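# Mount two printed parts on jig pins, or press CALL

## Task

Quickly seat both loose printed parts on their matching pins in the jig, arranged the way the drawing shows. But if this kit is not one that should be assembled, do not assemble it: instead, with the gripper shut, keep the blue CALL button pressed for about one second and leave the kit's parts untouched.

## Robot and tools

Robot: two six-joint arms, left_arm and right_arm, each ending in a parallel two-finger gripper with a wrist camera. The fixed cameras are cam_high, cam_low and cam_over; the wrist cameras are cam_left_wrist and cam_right_wrist. Calibration for every camera is supplied, but fixed cameras may have drifted by a couple of degrees and several millimetres, so cross-check positions against what the images show.

Frame: everything reported is in the scene frame. Its origin sits at table height, halfway between the two nominal arm bases. +z points up, +x points out over the table, and left_arm is on the +y side. Image left and right do not match the arm names. The calibrated bases are at left_arm (-0.043, +0.235, +0.020) m and right_arm (+0.045, -0.315, +0.044) m, each turned very slightly about z. Reported hand positions can be wrong by a few centimetres, and the error grows at long reach.

Command row: one flat list of 14 numbers covering both arms, always complete even when one arm is idle. The first 7 numbers belong to left_arm and the last 7 to right_arm. Each block holds waist, shoulder, elbow, wrist pitch, wrist yaw and wrist roll as absolute joint angles in radians, followed by the gripper opening. The opening runs from -1 (closed) to +1 (fully open, about 0.094 m between the pads). Stated joint ranges per arm are: waist -2.880..2.880, shoulder 0.000..3.142, elbow 0.000..3.019 (URDF sign), wrist pitch -1.693..1.571, wrist yaw -1.571..1.571, wrist roll -2.094..2.094. The elbow's sign is flipped in every number you send or read. A URDF elbow angle of 1.2 appears as about -1.2, so usable elbow values lie between -3.019 and 0. A target more than 0.084 rad beyond a range end is refused if it also lies further out than the current angle. Real joint ends can sit up to 0.084 rad away from the stated ones, and the result reports "joint sent to its limit" when a joint is driven there.

Tools:
- execute_actions(actions, cameras): actions is a list of actions. Each action is a list of up to 15 rows, and each row runs for one 1/30 s step. If an action has fewer than 15 rows, its last row is repeated until 15 steps have run. Per control step the joints can only lead their measured angle by a fixed amount, and an arm's targets are scaled back if they would move its hand more than 110 mm in one step. Large changes therefore take several actions. An empty actions list returns the full state together with camera images.
- move(target, speed, blend, opening_speed, grip_force, blocking, cameras): target is one 14-number row, or a list of up to 15 such rows visited in order. All of them are absolute joint angles, and the whole list must fit within 10 s. speed is in rad/s for whichever joint has farthest to travel: range 0.01 to 12.57, default 0.5. It can be one number or one value per target. blend is in rad and rounds off corners at intermediate targets; 0 means come to a stop at each. opening_speed is the rate of change of the opening, per second on the -1..1 scale, with a minimum of 0.2. grip_force is the force limit per finger pad in newtons, from 10 to 50 (50 is full force). Give one number or one per arm; the setting persists until changed. blocking=false returns after about 0.5 s while the motion carries on, and a new move replaces a running one. Paths make no attempt to avoid obstacles or the other arm. The result includes a "move:" line: done, off_target (at rest but more than 0.035 rad from target), moving, held (a check withheld steps) or fault.
- wait(seconds 0..10, cameras): holds the last command and lets the scene run.
- stop(cameras): brings a running move to rest.
- zoom_image(camera, region [x0,y0,x1,y1] in pixels, at most 504x504): gives a closer view of the latest image from cam_high, cam_over or a wrist camera.
- read_manual(section): licence texts only.
- finished_scene(scene=1): ends the scene for good. The parts must stay in the solved state without the robot holding them.

Results: Joint positions and Joint velocities give six joint values per arm (rad, rad/s) in the order above, then the pad gap (m, m/s). Joint targets shows what each joint is being driven toward right now. Tool commands shows the current gripper commands. To leave a gripper unchanged, repeat its command, because sending 0 asks for half open. grip_measured uses the opening scale and reads a little wide when empty. On a hard part it reads up to about 3 mm narrower than the part, or slightly wider on some grippers. grip_effort_nm is the motor effort in N m: negative means closing. It also reads high while the fingers move or rest against a stop, so it does not prove something is held. Joint torques are in N m, positive toward larger angles, with offsets and noise; torques 3 and 4 wrap around at ±28. end_effector_position is the point between the pads, about 1 cm behind the fingertips, and the fingers point along the gripper's +z axis. A line "joint command not followed" means the clearance check altered that arm's targets.

Cautions: avoid dropping parts, releasing them while they are moving, slamming, or pushing hard on fixed or heavy objects, and do not let anything fall off the table. Do not let the arms touch or squeeze each other, and never close one gripper on the other arm's fingers. Use low speed and small overshoot for contact. Close slowly with opening_speed on fragile parts, and release by commanding an opening well above grip_measured. Holding loads, stretching out or pushing against something that will not move heats the motors. A MOTOR HOT line appears at 85 °C, and at 100 °C that arm goes limp for 30 to 60 s or longer.

Each tool is called after "Call:" as name(argument=value, ...) on one line, values as JSON.

## Session

Call:
execute_actions(actions=[])

Scene clock: 0.00 s.
left_arm: end_effector_position=(+0.1826, +0.2576, +0.2848) grip_measured=+1.000 grip_effort_nm=n/a end_effector_quat_wxyz=(+0.039, +0.797, +0.603, +0.012) | right_arm: end_effector_position=(+0.4976, -0.0496, +0.3386) grip_measured=+1.000 grip_effort_nm=n/a end_effector_quat_wxyz=(+0.635, -0.509, +0.523, +0.253)
Joint positions: left_arm=[0.137 0.879 -1 -1.633 0.057 1.992 0.094] | right_arm=[0.323 1.332 -0.778 0.452 -0.875 -0.47 0.094]
Joint velocities: within noise
Joint torques (N m): no reading
Motor temperatures (°C): left_arm=[33 28 31 27 29 25 27] | right_arm=[33 26 28 28 26 26 29]
Heat: left arm: hottest waist 33 °C; right arm: hottest waist 33 °C.
Joint targets: left_arm=[0.137 0.878 -1.027 -1.633 0.057 1.992] | right_arm=[0.323 1.334 -0.800 0.456 -0.875 -0.470]
Tool commands: left_gripper/opening=+1.0 right_gripper/opening=+1.0

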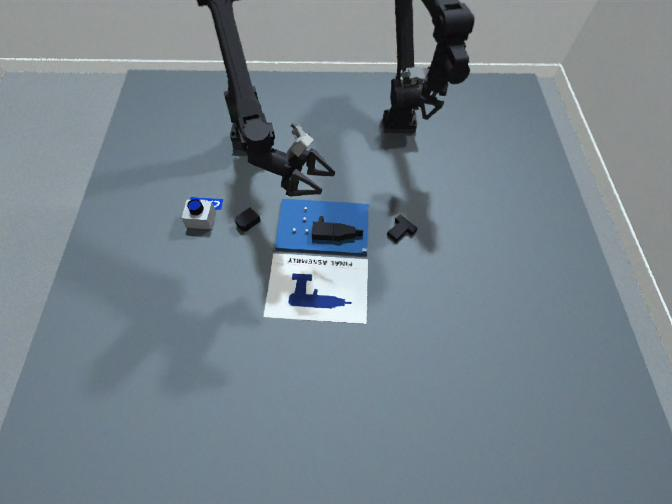

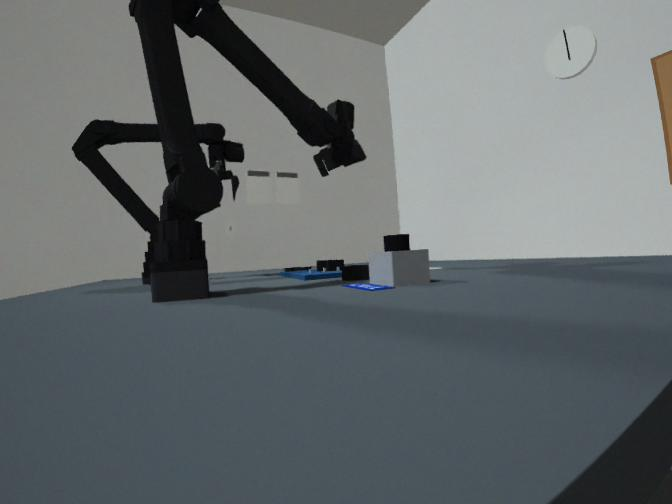

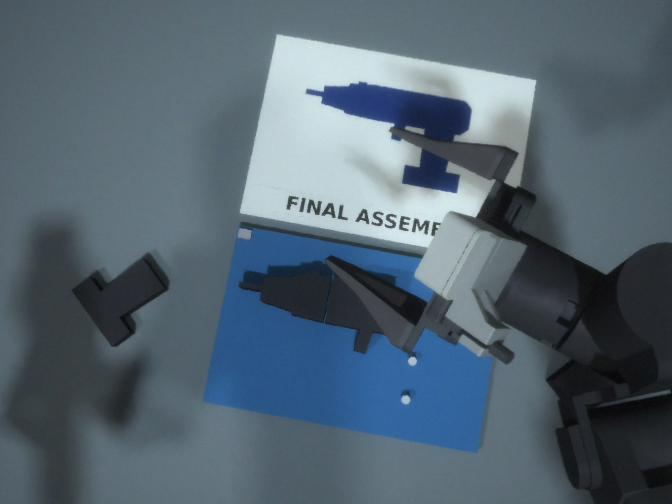

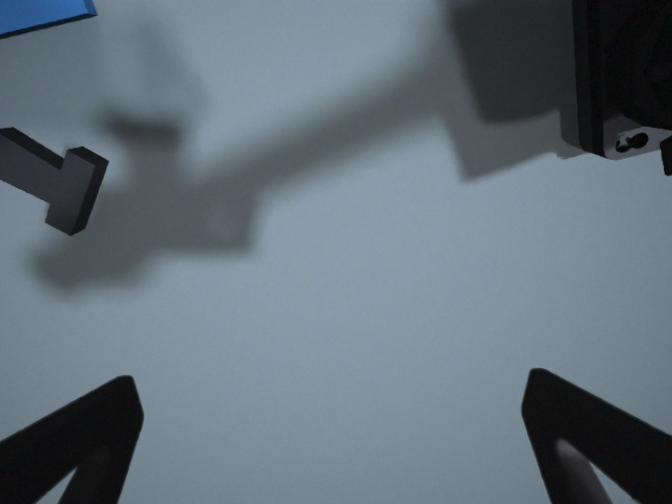

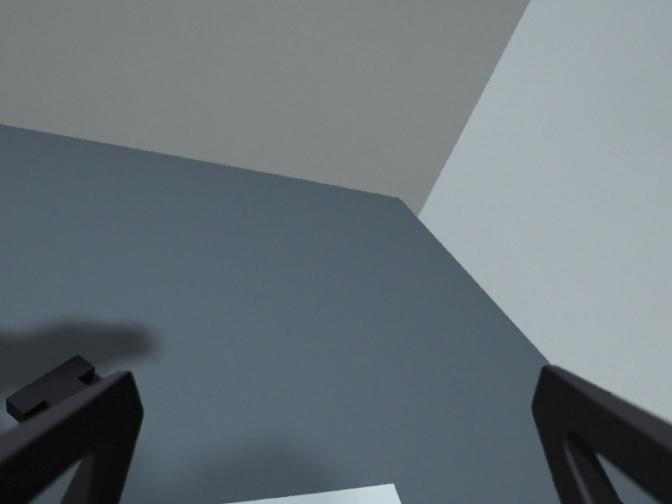

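Call:
zoom_image(camera="cam_high", region=[170, 180, 440, 340])

Call:
zoom_image(camera="cam_over", region=[60, 20, 560, 470])

Call:
zoom_image(camera="cam_right_wrist", region=[0, 320, 200, 480])

Scaled by 1.867 from the camera's 672x504 image, which has a finer 960x720 frame.

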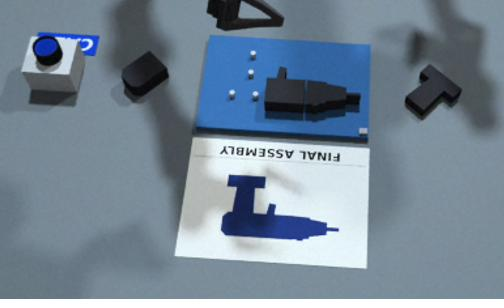

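Scaled by 1.008 from the camera's 672x504 image, which has a finer 960x720 frame.

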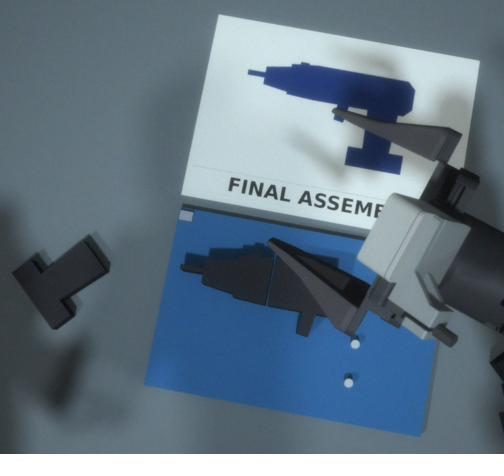

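Scaled by 2.520 from the camera's 672x504 image, which has a finer 960x720 frame.

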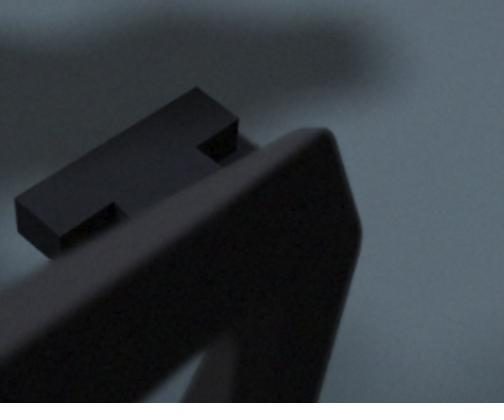

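Call:
move(target=[0.137,0.878,-1.027,-1.633,0.057,1.992,1.0,-0.6,0.879,-1.0,-1.55,0,0,1.0], speed=1.2, cameras=["cam_high","cam_over","cam_right_wrist","cam_low"])

Scene clock: 112.53 s.
left_arm: end_effector_position=(+0.1826, +0.2576, +0.2848) grip_measured=+1.000 grip_effort_nm=-0.01 end_effector_quat_wxyz=(+0.039, +0.797, +0.603, +0.012) | right_arm: end_effector_position=(+0.2349, -0.4583, +0.2896) grip_measured=+1.000 grip_effort_nm=0.00 end_effector_quat_wxyz=(+0.046, +0.311, +0.949, -0.015)
Joint positions: left_arm=[0.137 0.879 -1 -1.633 0.057 1.992 0.094] | right_arm=[-0.596 0.882 -0.95 -1.543 -0.002 -0.011 0.094]
Joint torques (N m): left_arm=[0.09 -3.6 -9.52 0.43 0.12 -0.03] | right_arm=[-0.03 -3.02 -13.29 -0.05 0.08 0.12]
Motor temperatures (°C): left_arm=[32 28 48 27 28 25 26] | right_arm=[33 27 45 28 26 25 28]
Heat: left arm: hottest elbow 48 °C; right arm: hottest elbow 45 °C.
Joint targets: left_arm=[0.137 0.878 -1.027 -1.633 0.057 1.992] | right_arm=[-0.600 0.879 -1.000 -1.550 0.000 0.000]
move: off_target (right_arm); right_arm: the elbow is farthest, 0.050 rad from its target
camera_calibration:
cam_right_wrist: T_world_to_cam=[[-0.593206, -0.804908, 0.015167, -0.234562], [-0.754006, 0.562096, 0.339885, 0.37423], [-0.282101, 0.190186, -0.940345, 0.515544], [0, 0, 0, 1]] pos_world=[0.288464, -0.497203, 0.361152]
Images, in order (width x height): cam_high 672x504, cam_low 672x504, cam_over 672x504, cam_right_wrist 672x504.

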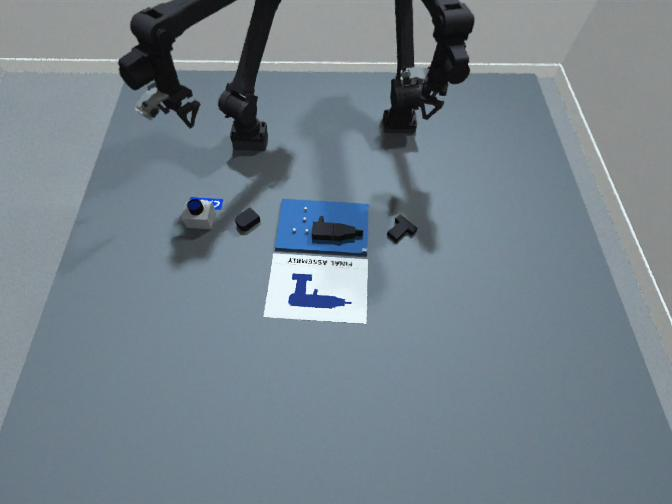

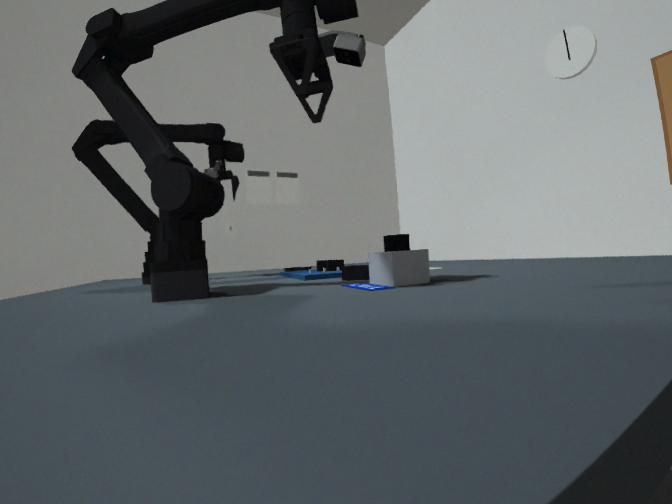

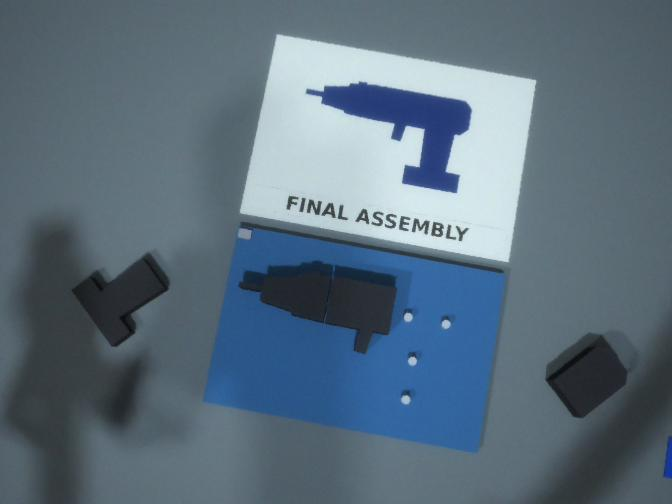

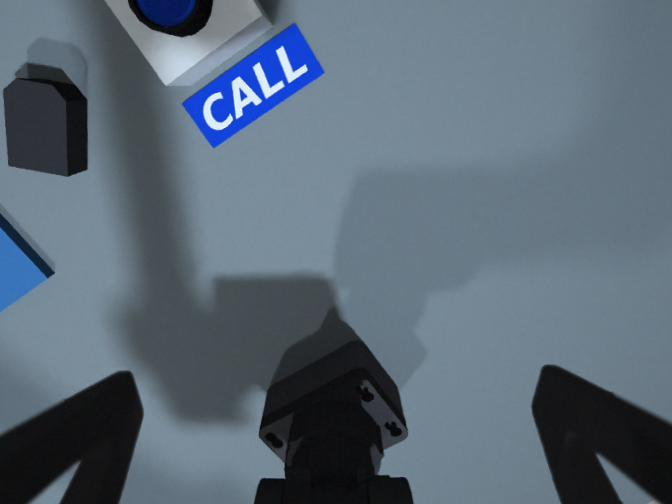

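Call:
zoom_image(camera="cam_over", region=[200, 220, 510, 452])

Call:
zoom_image(camera="cam_over", region=[240, 30, 550, 262])

Call:
zoom_image(camera="cam_over", region=[50, 220, 210, 370])

Call:
zoom_image(camera="cam_over", region=[512, 300, 672, 450])

Scaled by 1.626 from the camera's 672x504 image, which has a finer 960x720 frame.

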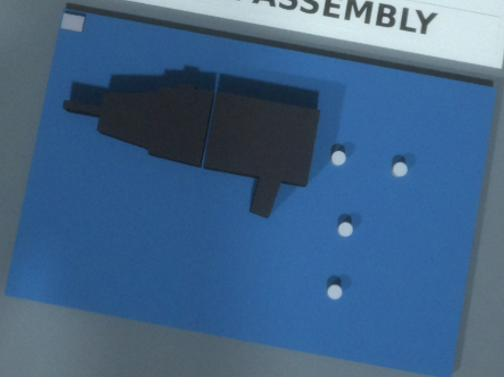

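Scaled by 1.626 from the camera's 672x504 image, which has a finer 960x720 frame.

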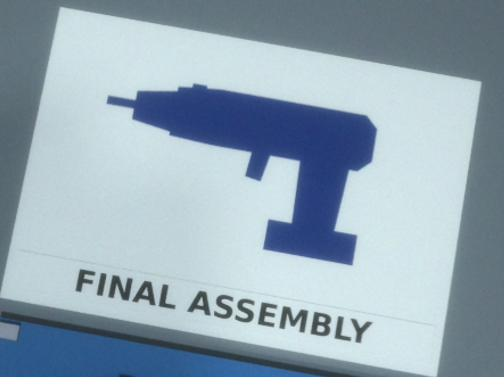

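Scaled by 3.150 from the camera's 672x504 image, which has a finer 960x720 frame.

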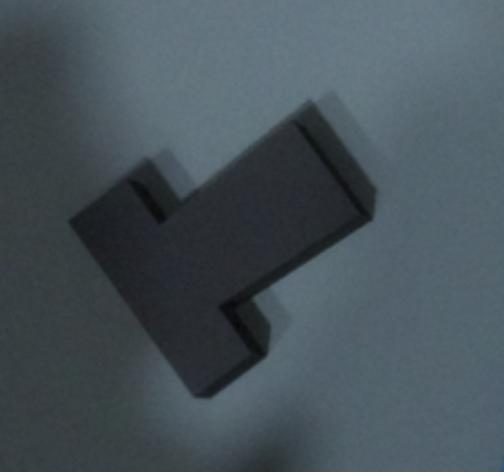

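Scaled by 3.150 from the camera's 672x504 image, which has a finer 960x720 frame.

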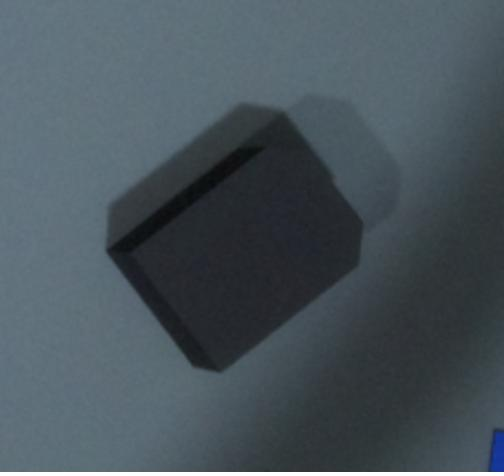

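Call:
move(target=[-0.065,1.602,-1.394,-1.363,0.0,0.87,1.0,0.113,1.299,-1.008,-1.28,0,0.883,1.0], speed=1.2, cameras=["cam_left_wrist","cam_right_wrist"])

Scene clock: 213.40 s.
left_arm: end_effector_position=(+0.4135, +0.2127, +0.1804) grip_measured=+1.000 grip_effort_nm=-0.01 end_effector_quat_wxyz=(-0.029, +0.448, +0.893, -0.014) | right_arm: end_effector_position=(+0.3755, -0.2928, +0.1856) grip_measured=+1.000 grip_effort_nm=0.00 end_effector_quat_wxyz=(-0.022, +0.391, +0.920, -0.010)
Joint positions: left_arm=[-0.056 1.607 -1.345 -1.373 0.002 0.883 0.094] | right_arm=[0.117 1.291 -0.96 -1.288 -0.001 0.872 0.094]
Joint torques (N m): left_arm=[-0.62 -15.15 -10.7 0.64 0.02 -0.15] | right_arm=[-0.03 -7.06 -12.4 0.23 0.11 0.13]
Motor temperatures (°C): left_arm=[32 28 50 27 27 25 26] | right_arm=[32 26 51 27 25 25 28]
Heat: left arm: hottest elbow 50 °C; right arm: hottest elbow 51 °C.
Joint targets: left_arm=[-0.065 1.602 -1.394 -1.363 0.000 0.870] | right_arm=[0.113 1.299 -1.008 -1.280 0.000 0.883]
move: off_target (left_arm, right_arm); left_arm: the elbow is farthest, 0.049 rad from its target; right_arm: the elbow is farthest, 0.048 rad from its target
camera_calibration:
cam_left_wrist: T_world_to_cam=[[-0.813357, -0.579643, 0.0496445, 0.45217], [-0.495442, 0.734872, 0.463141, 0.00501364], [-0.304939, 0.352103, -0.884893, 0.302565], [0, 0, 0, 1]] pos_world=[0.462523, 0.151879, 0.242968]
cam_right_wrist: T_world_to_cam=[[-0.718516, -0.693544, 0.0522636, 0.0564717], [-0.600401, 0.656438, 0.456736, 0.370859], [-0.351074, 0.296793, -0.888066, 0.473309], [0, 0, 0, 1]] pos_world=[0.429407, -0.344755, 0.247993]
Images, in order (width x height): cam_left_wrist 672x504, cam_right_wrist 672x504.

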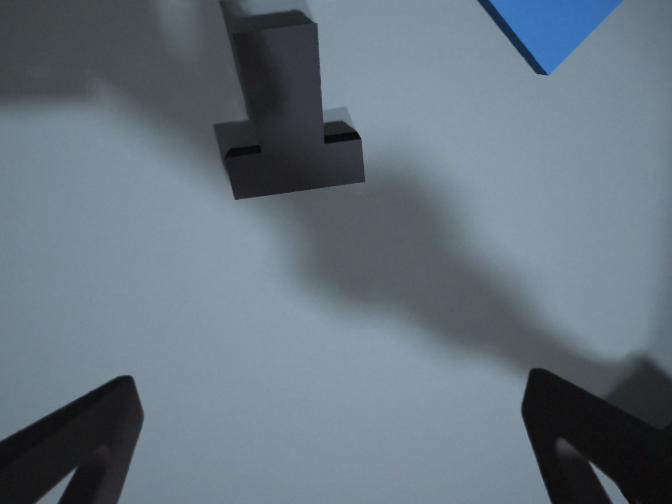

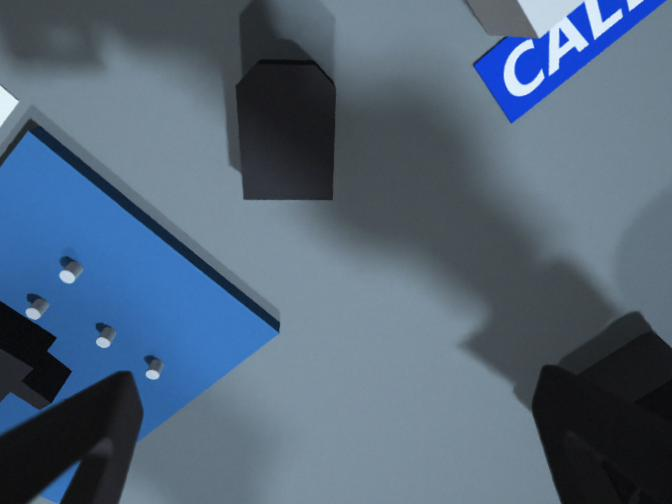

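Call:
execute_actions(actions=[], cameras=["cam_over","cam_high"])

Call:
zoom_image(camera="cam_over", region=[295, 70, 485, 210])

Call:
zoom_image(camera="cam_over", region=[220, 240, 420, 380])

Call:
zoom_image(camera="cam_over", region=[340, 260, 520, 440])

Scene clock: 270.60 s.
left_arm: end_effector_position=(+0.4135, +0.2127, +0.1804) grip_measured=+1.000 grip_effort_nm=-0.01 end_effector_quat_wxyz=(-0.029, +0.448, +0.893, -0.014) | right_arm: end_effector_position=(+0.3755, -0.2928, +0.1856) grip_measured=+1.000 grip_effort_nm=0.00 end_effector_quat_wxyz=(-0.022, +0.391, +0.920, -0.010)
Joint positions: left_arm=[-0.056 1.607 -1.345 -1.373 0.002 0.883 0.094] | right_arm=[0.117 1.291 -0.96 -1.288 -0.001 0.872 0.094]
Joint velocities: within noise
Joint torques (N m): left_arm=[-0.67 -15.09 -10.63 0.59 0.03 -0.16] | right_arm=[0.03 -6.95 -12.38 0.23 0.11 0.12]
Motor temperatures (°C): left_arm=[32 30 47 27 27 25 26] | right_arm=[32 27 49 27 25 25 27]
Heat: left arm: hottest elbow 47 °C; right arm: hottest elbow 49 °C.
Joint targets: left_arm=[-0.065 1.602 -1.394 -1.363 0.000 0.870] | right_arm=[0.113 1.299 -1.008 -1.280 0.000 0.883]
Tool commands: left_gripper/opening=+1.0 right_gripper/opening=+1.0
Images, in order (width x height): cam_high 672x504, cam_over 672x504.

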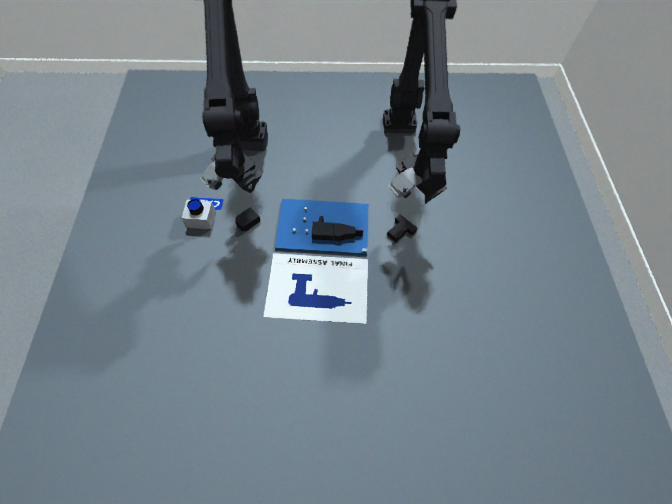

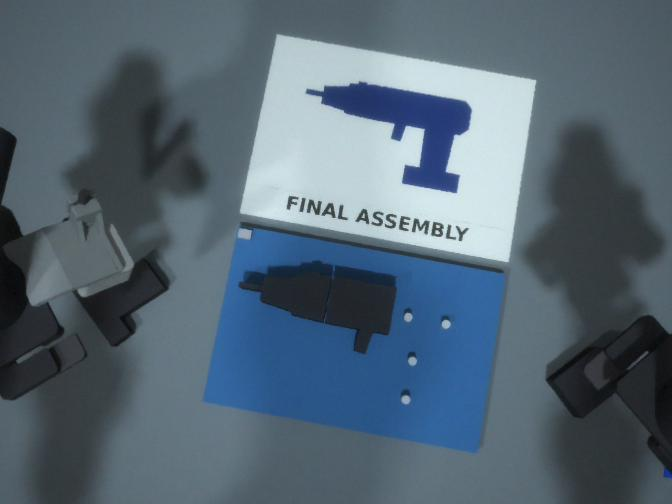

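Scaled by 2.653 from the camera's 672x504 image, which has a finer 960x720 frame.

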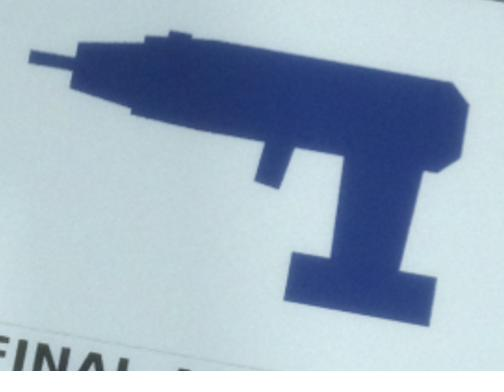

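Scaled by 2.520 from the camera's 672x504 image, which has a finer 960x720 frame.

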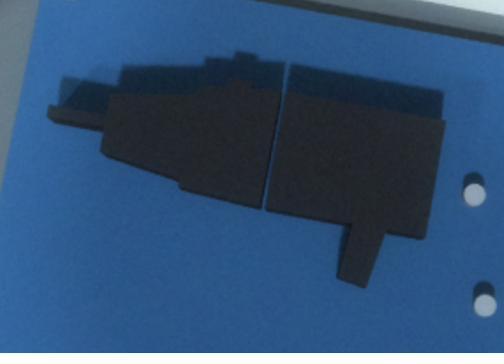

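Scaled by 2.800 from the camera's 672x504 image, which has a finer 960x720 frame.

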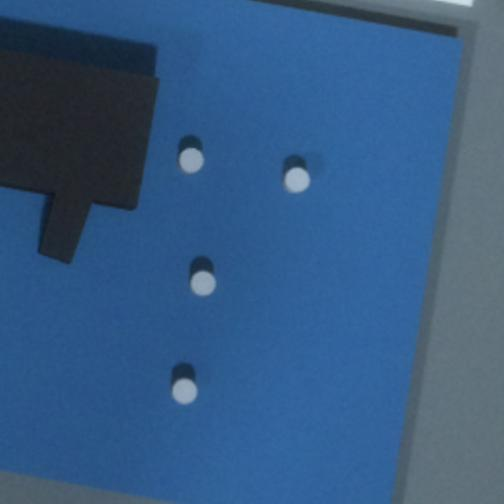

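Call:
move(target=[-0.098,1.405,-0.87,-0.55,0.0,0.0,1.0,0.113,1.299,-1.008,-1.28,0,0.883,1.0], speed=1.0, cameras=["cam_left_wrist"])

Scene clock: 326.33 s.
left_arm: end_effector_position=(+0.4195, +0.1995, +0.1070) grip_measured=+1.000 grip_effort_nm=-0.02 end_effector_quat_wxyz=(+0.218, +0.043, +0.975, -0.007) | right_arm: end_effector_position=(+0.3755, -0.2928, +0.1856) grip_measured=+1.000 grip_effort_nm=0.00 end_effector_quat_wxyz=(-0.022, +0.391, +0.920, -0.010)
Joint positions: left_arm=[-0.084 1.428 -0.864 -0.569 0.002 0.013 0.094] | right_arm=[0.117 1.291 -0.96 -1.288 -0.001 0.872 0.094]
Joint torques (N m): left_arm=[-1.14 -13.04 -7.49 1.84 -0.05 -0.18] | right_arm=[0.03 -7.06 -12.4 0.24 0.11 0.12]
Heat: left arm: hottest elbow 49 °C; right arm: hottest elbow 50 °C.
Joint targets: left_arm=[-0.098 1.405 -0.870 -0.550 0.000 0.000] | right_arm=[0.113 1.299 -1.008 -1.280 0.000 0.883]
move: off_target (right_arm); right_arm: the elbow is farthest, 0.048 rad from its target
camera_calibration:
cam_left_wrist: T_world_to_cam=[[-0.106696, -0.994175, -0.0152397, 0.246261], [-0.994285, 0.106627, 0.00529455, 0.435223], [-0.00363875, 0.0157175, -0.99987, 0.19706], [0, 0, 0, 1]] pos_world=[0.459728, 0.195323, 0.198483]
Images, in order (width x height): cam_left_wrist 672x504.

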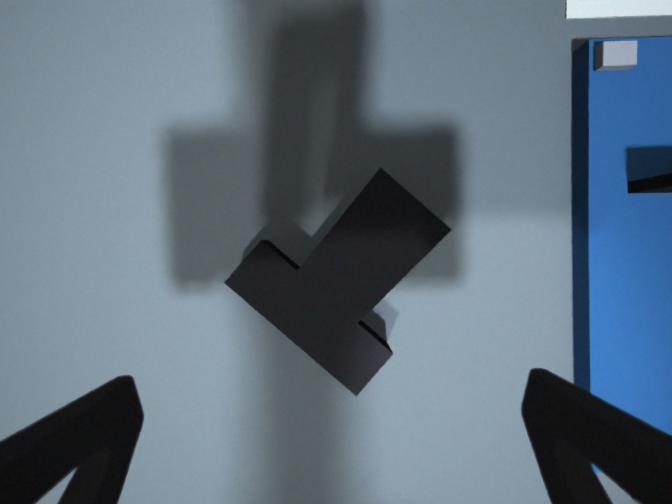

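Now camera looks straight down. Zoom in.

Call:
zoom_image(camera="cam_left_wrist", region=[210, 150, 470, 410])

Scaled by 1.938 from the camera's 672x504 image, which has a finer 960x720 frame.

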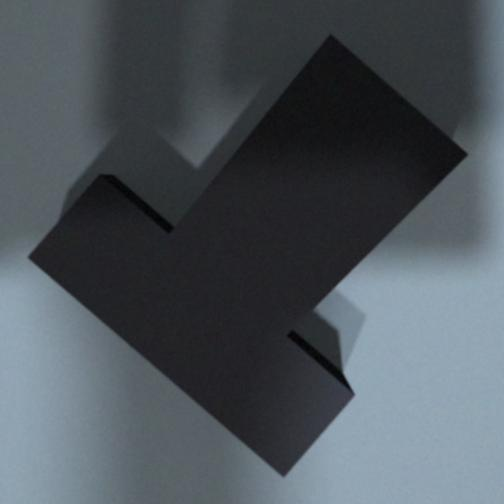

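Call:
zoom_image(camera="cam_left_wrist", region=[220, 230, 320, 330])

Call:
zoom_image(camera="cam_left_wrist", region=[310, 300, 410, 400])

Call:
zoom_image(camera="cam_left_wrist", region=[360, 150, 460, 250])

Scaled by 5.040 from the camera's 672x504 image, which has a finer 960x720 frame.

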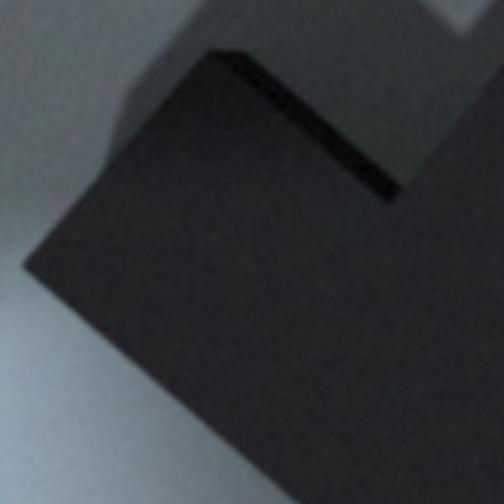

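Scaled by 5.040 from the camera's 672x504 image, which has a finer 960x720 frame.

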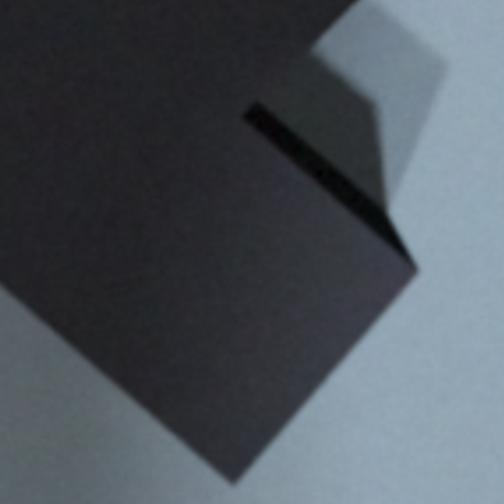

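Scaled by 5.040 from the camera's 672x504 image, which has a finer 960x720 frame.

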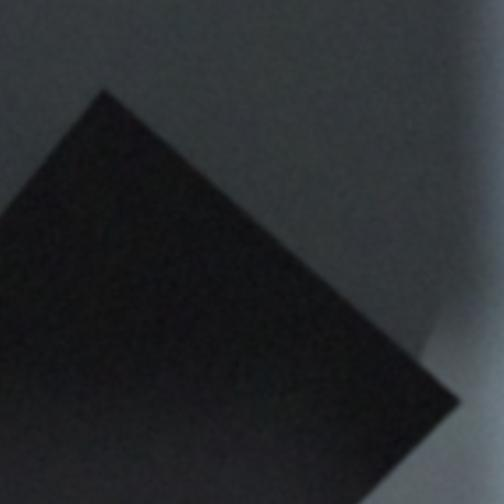

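Call:
move(target=[-0.098,1.405,-0.87,-0.55,0.0,0.0,1.0,0.381,1.731,-1.22,-0.575,0,0,1.0], speed=1.0, cameras=["cam_right_wrist"])

Call:
zoom_image(camera="cam_right_wrist", region=[180, 90, 480, 390])

Scene clock: 394.20 s.
left_arm: end_effector_position=(+0.4195, +0.1995, +0.1070) grip_measured=+1.000 grip_effort_nm=-0.02 end_effector_quat_wxyz=(+0.218, +0.043, +0.975, -0.007) | right_arm: end_effector_position=(+0.5896, -0.1256, +0.1175) grip_measured=+1.000 grip_effort_nm=-0.01 end_effector_quat_wxyz=(+0.215, -0.157, +0.963, +0.038)
Joint positions: left_arm=[-0.084 1.428 -0.864 -0.569 0.002 0.013 0.094] | right_arm=[0.384 1.717 -1.174 -0.587 0 0.011 0.094]
Joint torques (N m): left_arm=[-0.97 -13.1 -7.46 1.85 -0.03 -0.16] | right_arm=[0.09 -12.63 -12.23 1.21 0.03 -0.05]
Heat: left arm: hottest elbow 47 °C; right arm: hottest elbow 52 °C.
Joint targets: left_arm=[-0.098 1.405 -0.870 -0.550 0.000 0.000] | right_arm=[0.381 1.731 -1.220 -0.575 0.000 0.000]
move: off_target (right_arm); right_arm: the elbow is farthest, 0.046 rad from its target
camera_calibration:
cam_right_wrist: T_world_to_cam=[[0.312824, -0.949765, 0.00939025, -0.305489], [-0.949811, -0.312812, 0.00279199, 0.558334], [0.000285654, -0.00979236, -0.999952, 0.205876], [0, 0, 0, 1]] pos_world=[0.625817, -0.113473, 0.207176]
Images, in order (width x height): cam_right_wrist 672x504.

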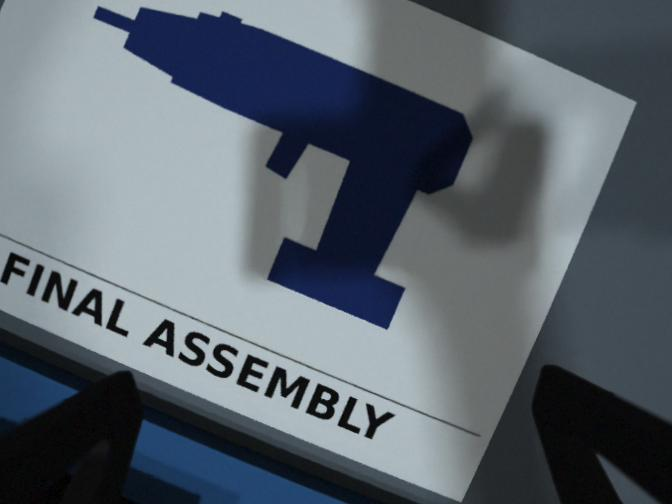

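Scaled by 1.680 from the camera's 672x504 image, which has a finer 960x720 frame.

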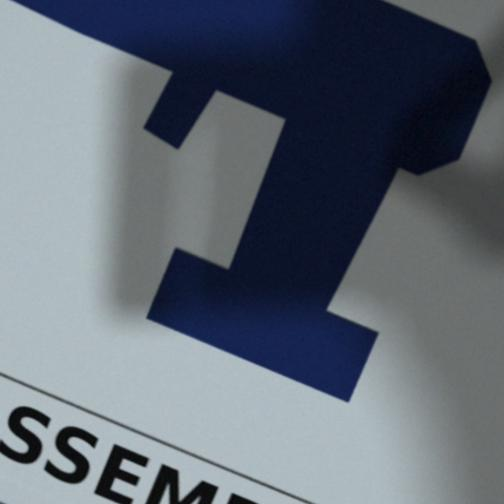

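Call:
zoom_image(camera="cam_right_wrist", region=[260, 130, 360, 230])

Call:
zoom_image(camera="cam_right_wrist", region=[340, 150, 440, 250])

Call:
zoom_image(camera="cam_right_wrist", region=[260, 210, 410, 335])

Scaled by 5.040 from the camera's 672x504 image, which has a finer 960x720 frame.

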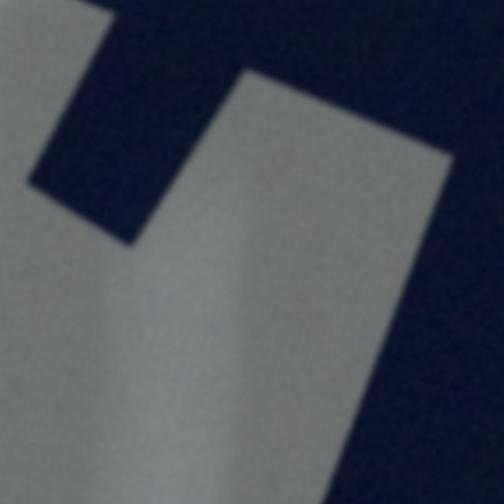

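Scaled by 5.040 from the camera's 672x504 image, which has a finer 960x720 frame.

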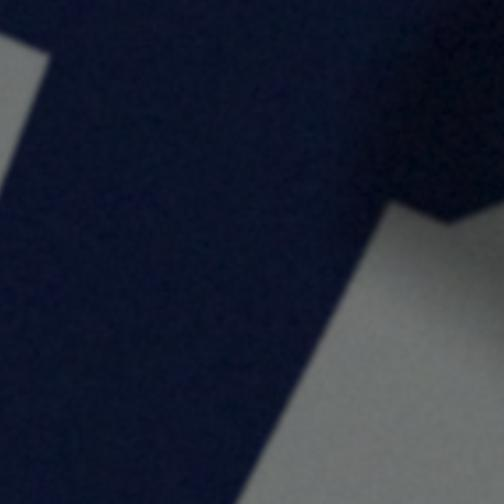

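Scaled by 3.360 from the camera's 672x504 image, which has a finer 960x720 frame.

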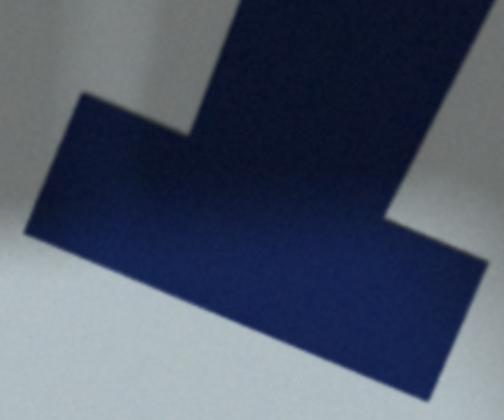

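Call:
move(target=[-0.098,1.405,-0.87,-0.55,0.0,0.0,1.0,0.176,1.045,-0.535,-0.579,0,0,1.0], speed=1.0, cameras=["cam_right_wrist"])

Call:
zoom_image(camera="cam_right_wrist", region=[280, 120, 580, 420])

Scene clock: 450.53 s.
left_arm: end_effector_position=(+0.4195, +0.1995, +0.1070) grip_measured=+1.000 grip_effort_nm=-0.02 end_effector_quat_wxyz=(+0.218, +0.043, +0.975, -0.007) | right_arm: end_effector_position=(+0.3782, -0.2708, +0.1269) grip_measured=+1.000 grip_effort_nm=-0.01 end_effector_quat_wxyz=(+0.234, -0.060, +0.970, +0.016)
Joint positions: left_arm=[-0.084 1.428 -0.864 -0.569 0.002 0.013 0.094] | right_arm=[0.183 1.049 -0.53 -0.58 0.001 0.01 0.094]
Joint torques (N m): left_arm=[-1.14 -13.39 -7.5 1.85 -0.03 -0.17] | right_arm=[-0.15 -4.6 -8.99 0.91 -0.02 -0.06]
Motor temperatures (°C): left_arm=[31 33 46 27 27 25 26] | right_arm=[31 32 51 27 25 25 27]
Heat: left arm: hottest elbow 46 °C; right arm: hottest elbow 51 °C.
Joint targets: left_arm=[-0.098 1.405 -0.870 -0.550 0.000 0.000] | right_arm=[0.176 1.045 -0.535 -0.579 0.000 0.000]
move: done
camera_calibration:
cam_right_wrist: T_world_to_cam=[[0.116317, -0.993158, 0.0103834, -0.314907], [-0.992738, -0.116578, -0.0296823, 0.385598], [0.0306897, -0.00685541, -0.999505, 0.203101], [0, 0, 0, 1]] pos_world=[0.413194, -0.266408, 0.217716]
Images, in order (width x height): cam_right_wrist 672x504.

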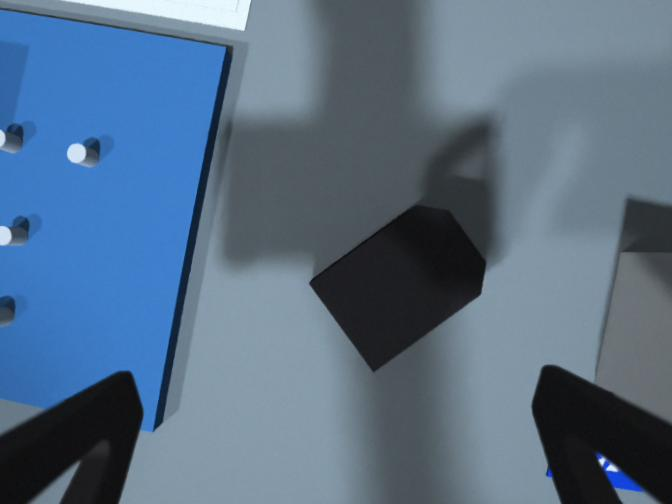

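Scaled by 1.680 from the camera's 672x504 image, which has a finer 960x720 frame.

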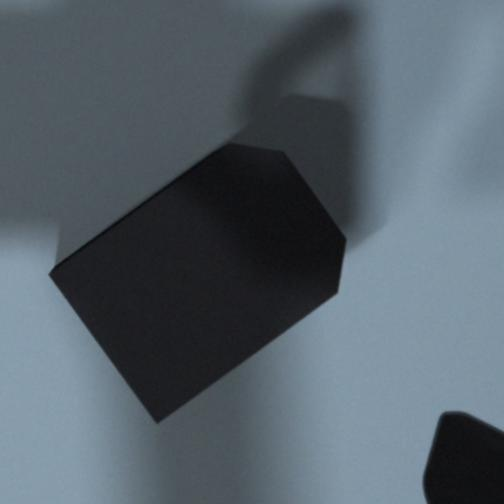

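Call:
zoom_image(camera="cam_right_wrist", region=[0, 80, 250, 350])

Scaled by 1.867 from the camera's 672x504 image, which has a finer 960x720 frame.

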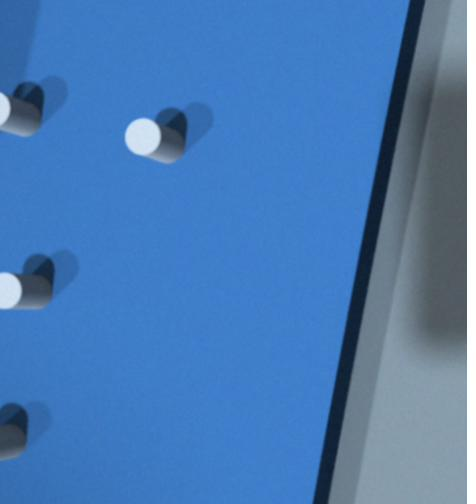

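Call:
move(target=[[-0.098,1.405,-0.87,-0.55,0.0,0.0,1.0,-1.0,0.879,-1.0,-1.4,0,0,1.0],[-0.8835,2.267,-2.24,-1.4935,0.0,-0.0465,1.0,-1.0,0.879,-1.0,-1.4,0,0,1.0]], speed=1.0, cameras=["cam_left_wrist","cam_high","cam_over"])

Scene clock: 568.37 s.
left_arm: end_effector_position=(+0.4016, -0.3067, +0.1278) grip_measured=+1.000 grip_effort_nm=-0.02 end_effector_quat_wxyz=(+0.010, +0.412, +0.911, -0.005) | right_arm: end_effector_position=(+0.1810, -0.5548, +0.2976) grip_measured=+1.000 grip_effort_nm=-0.02 end_effector_quat_wxyz=(+0.108, +0.502, +0.856, -0.062)
Joint positions: left_arm=[-0.893 2.255 -2.188 -1.482 0.001 -0.034 0.094] | right_arm=[-1.003 0.883 -0.955 -1.393 0 0.009 0.094]
Joint torques (N m): left_arm=[1.03 -23.65 -11.25 -0.08 0 -0.17] | right_arm=[0.5 -3.37 -13.16 0.23 0.01 -0.05]
Motor temperatures (°C): left_arm=[31 34 46 27 27 25 26] | right_arm=[31 27 49 27 25 25 27]
Heat: left arm: hottest elbow 46 °C; right arm: hottest elbow 49 °C.
Joint targets: left_arm=[-0.883 2.267 -2.240 -1.493 0.000 -0.047] | right_arm=[-1.000 0.879 -1.000 -1.400 0.000 0.000]
move: off_target (left_arm, right_arm); left_arm: the elbow is farthest, 0.052 rad from its target; right_arm: the elbow is farthest, 0.045 rad from its target
camera_calibration:
cam_left_wrist: T_world_to_cam=[[-0.765434, -0.643515, -0.000534662, 0.111611], [-0.5872, 0.69811, 0.409681, 0.43764], [-0.263262, 0.313897, -0.912229, 0.410345], [0, 0, 0, 1]] pos_world=[0.450442, -0.362504, 0.195096]
Images, in order (width x height): cam_high 672x504, cam_over 672x504, cam_left_wrist 672x504.

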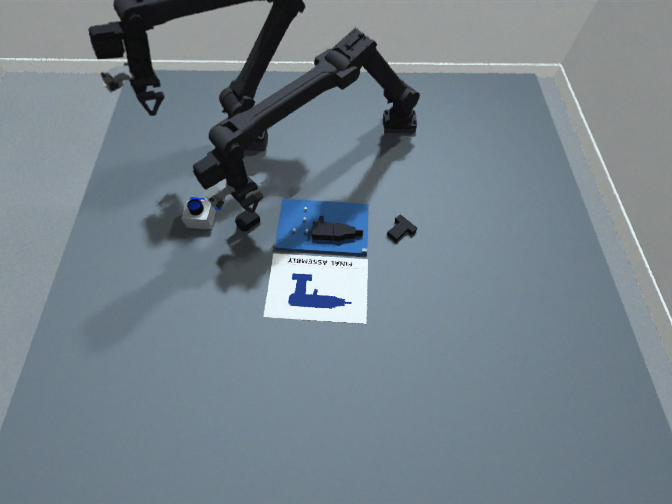

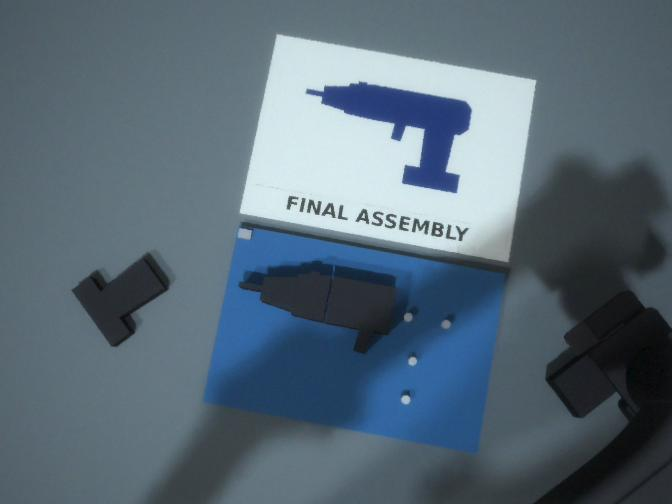

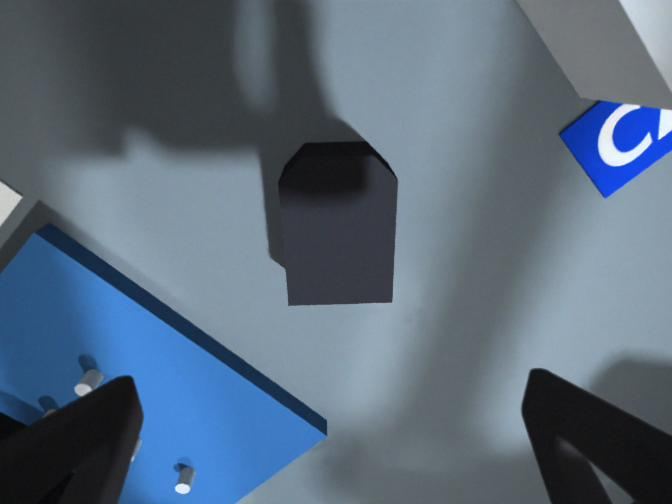

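Call:
zoom_image(camera="cam_left_wrist", region=[260, 120, 420, 320])

Scaled by 2.520 from the camera's 672x504 image, which has a finer 960x720 frame.

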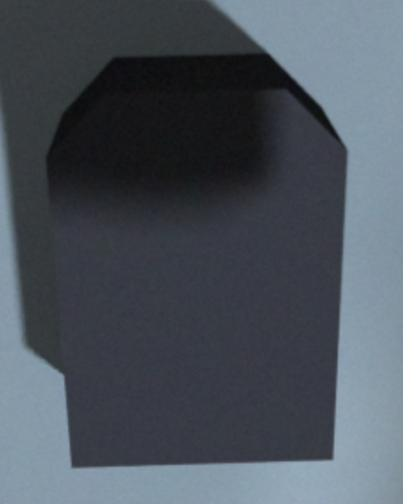

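Call:
move(target=[-0.884,2.347,-2.205,-1.4007,0.0,-0.058,1.0,-1.0,0.879,-1.0,-1.4,0,0,1.0], speed=0.3, cameras=["cam_left_wrist","cam_low"])

Call:
zoom_image(camera="cam_low", region=[240, 150, 460, 315])

Scene clock: 662.13 s.
left_arm: end_effector_position=(+0.4091, -0.3158, +0.0682) grip_measured=+1.000 grip_effort_nm=-0.02 end_effector_quat_wxyz=(+0.000, +0.407, +0.914, -0.001) | right_arm: end_effector_position=(+0.1810, -0.5548, +0.2976) grip_measured=+1.000 grip_effort_nm=-0.02 end_effector_quat_wxyz=(+0.108, +0.502, +0.856, -0.062)
Joint positions: left_arm=[-0.893 2.342 -2.188 -1.415 0.001 -0.045 0.094] | right_arm=[-1.003 0.883 -0.955 -1.393 0 0.009 0.094]
Joint torques (N m): left_arm=[0.85 -24.76 -8.62 0.99 -0.02 -0.15] | right_arm=[0.56 -3.43 -13.19 0.21 0.01 -0.05]
Motor temperatures (°C): left_arm=[30 46 57 27 27 25 26] | right_arm=[31 26 54 27 25 25 27]
Heat: left arm: hottest elbow 57 °C; right arm: hottest elbow 54 °C.
Joint targets: left_arm=[-0.884 2.347 -2.205 -1.401 0.000 -0.058] | right_arm=[-1.000 0.879 -1.000 -1.400 0.000 0.000]
move: off_target (right_arm); right_arm: the elbow is farthest, 0.045 rad from its target
camera_calibration:
cam_left_wrist: T_world_to_cam=[[-0.758031, -0.652218, -0.000818758, 0.105657], [-0.589499, 0.684599, 0.428736, 0.468272], [-0.279069, 0.325478, -0.90343, 0.370268], [0, 0, 0, 1]] pos_world=[0.459467, -0.372182, 0.133833]
Images, in order (width x height): cam_low 672x504, cam_left_wrist 672x504.

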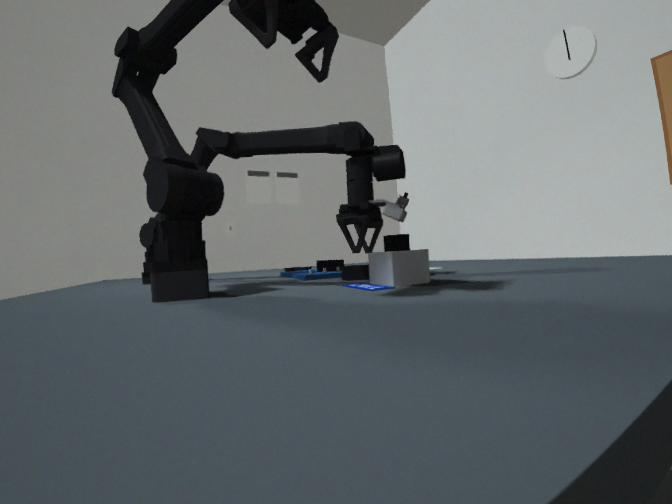

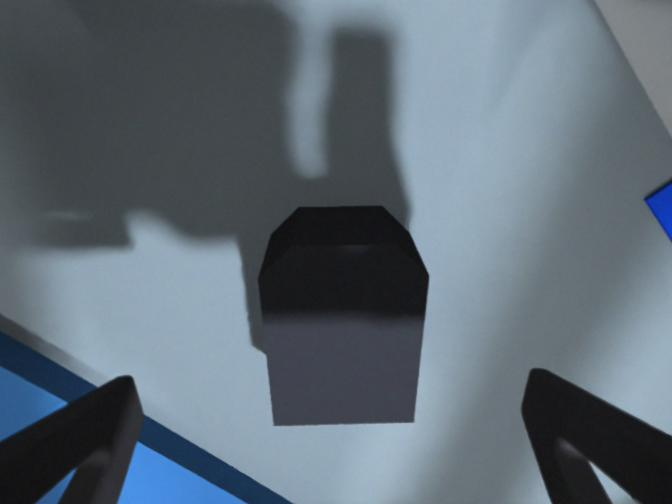

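Scaled by 2.291 from the camera's 672x504 image, which has a finer 960x720 frame.

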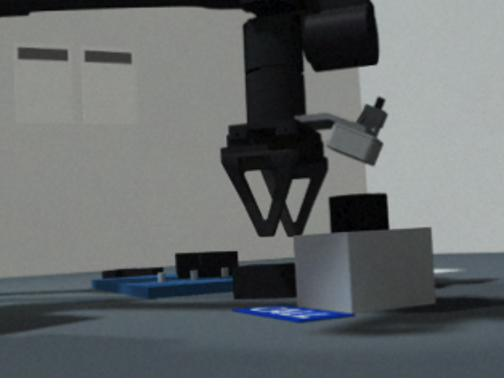

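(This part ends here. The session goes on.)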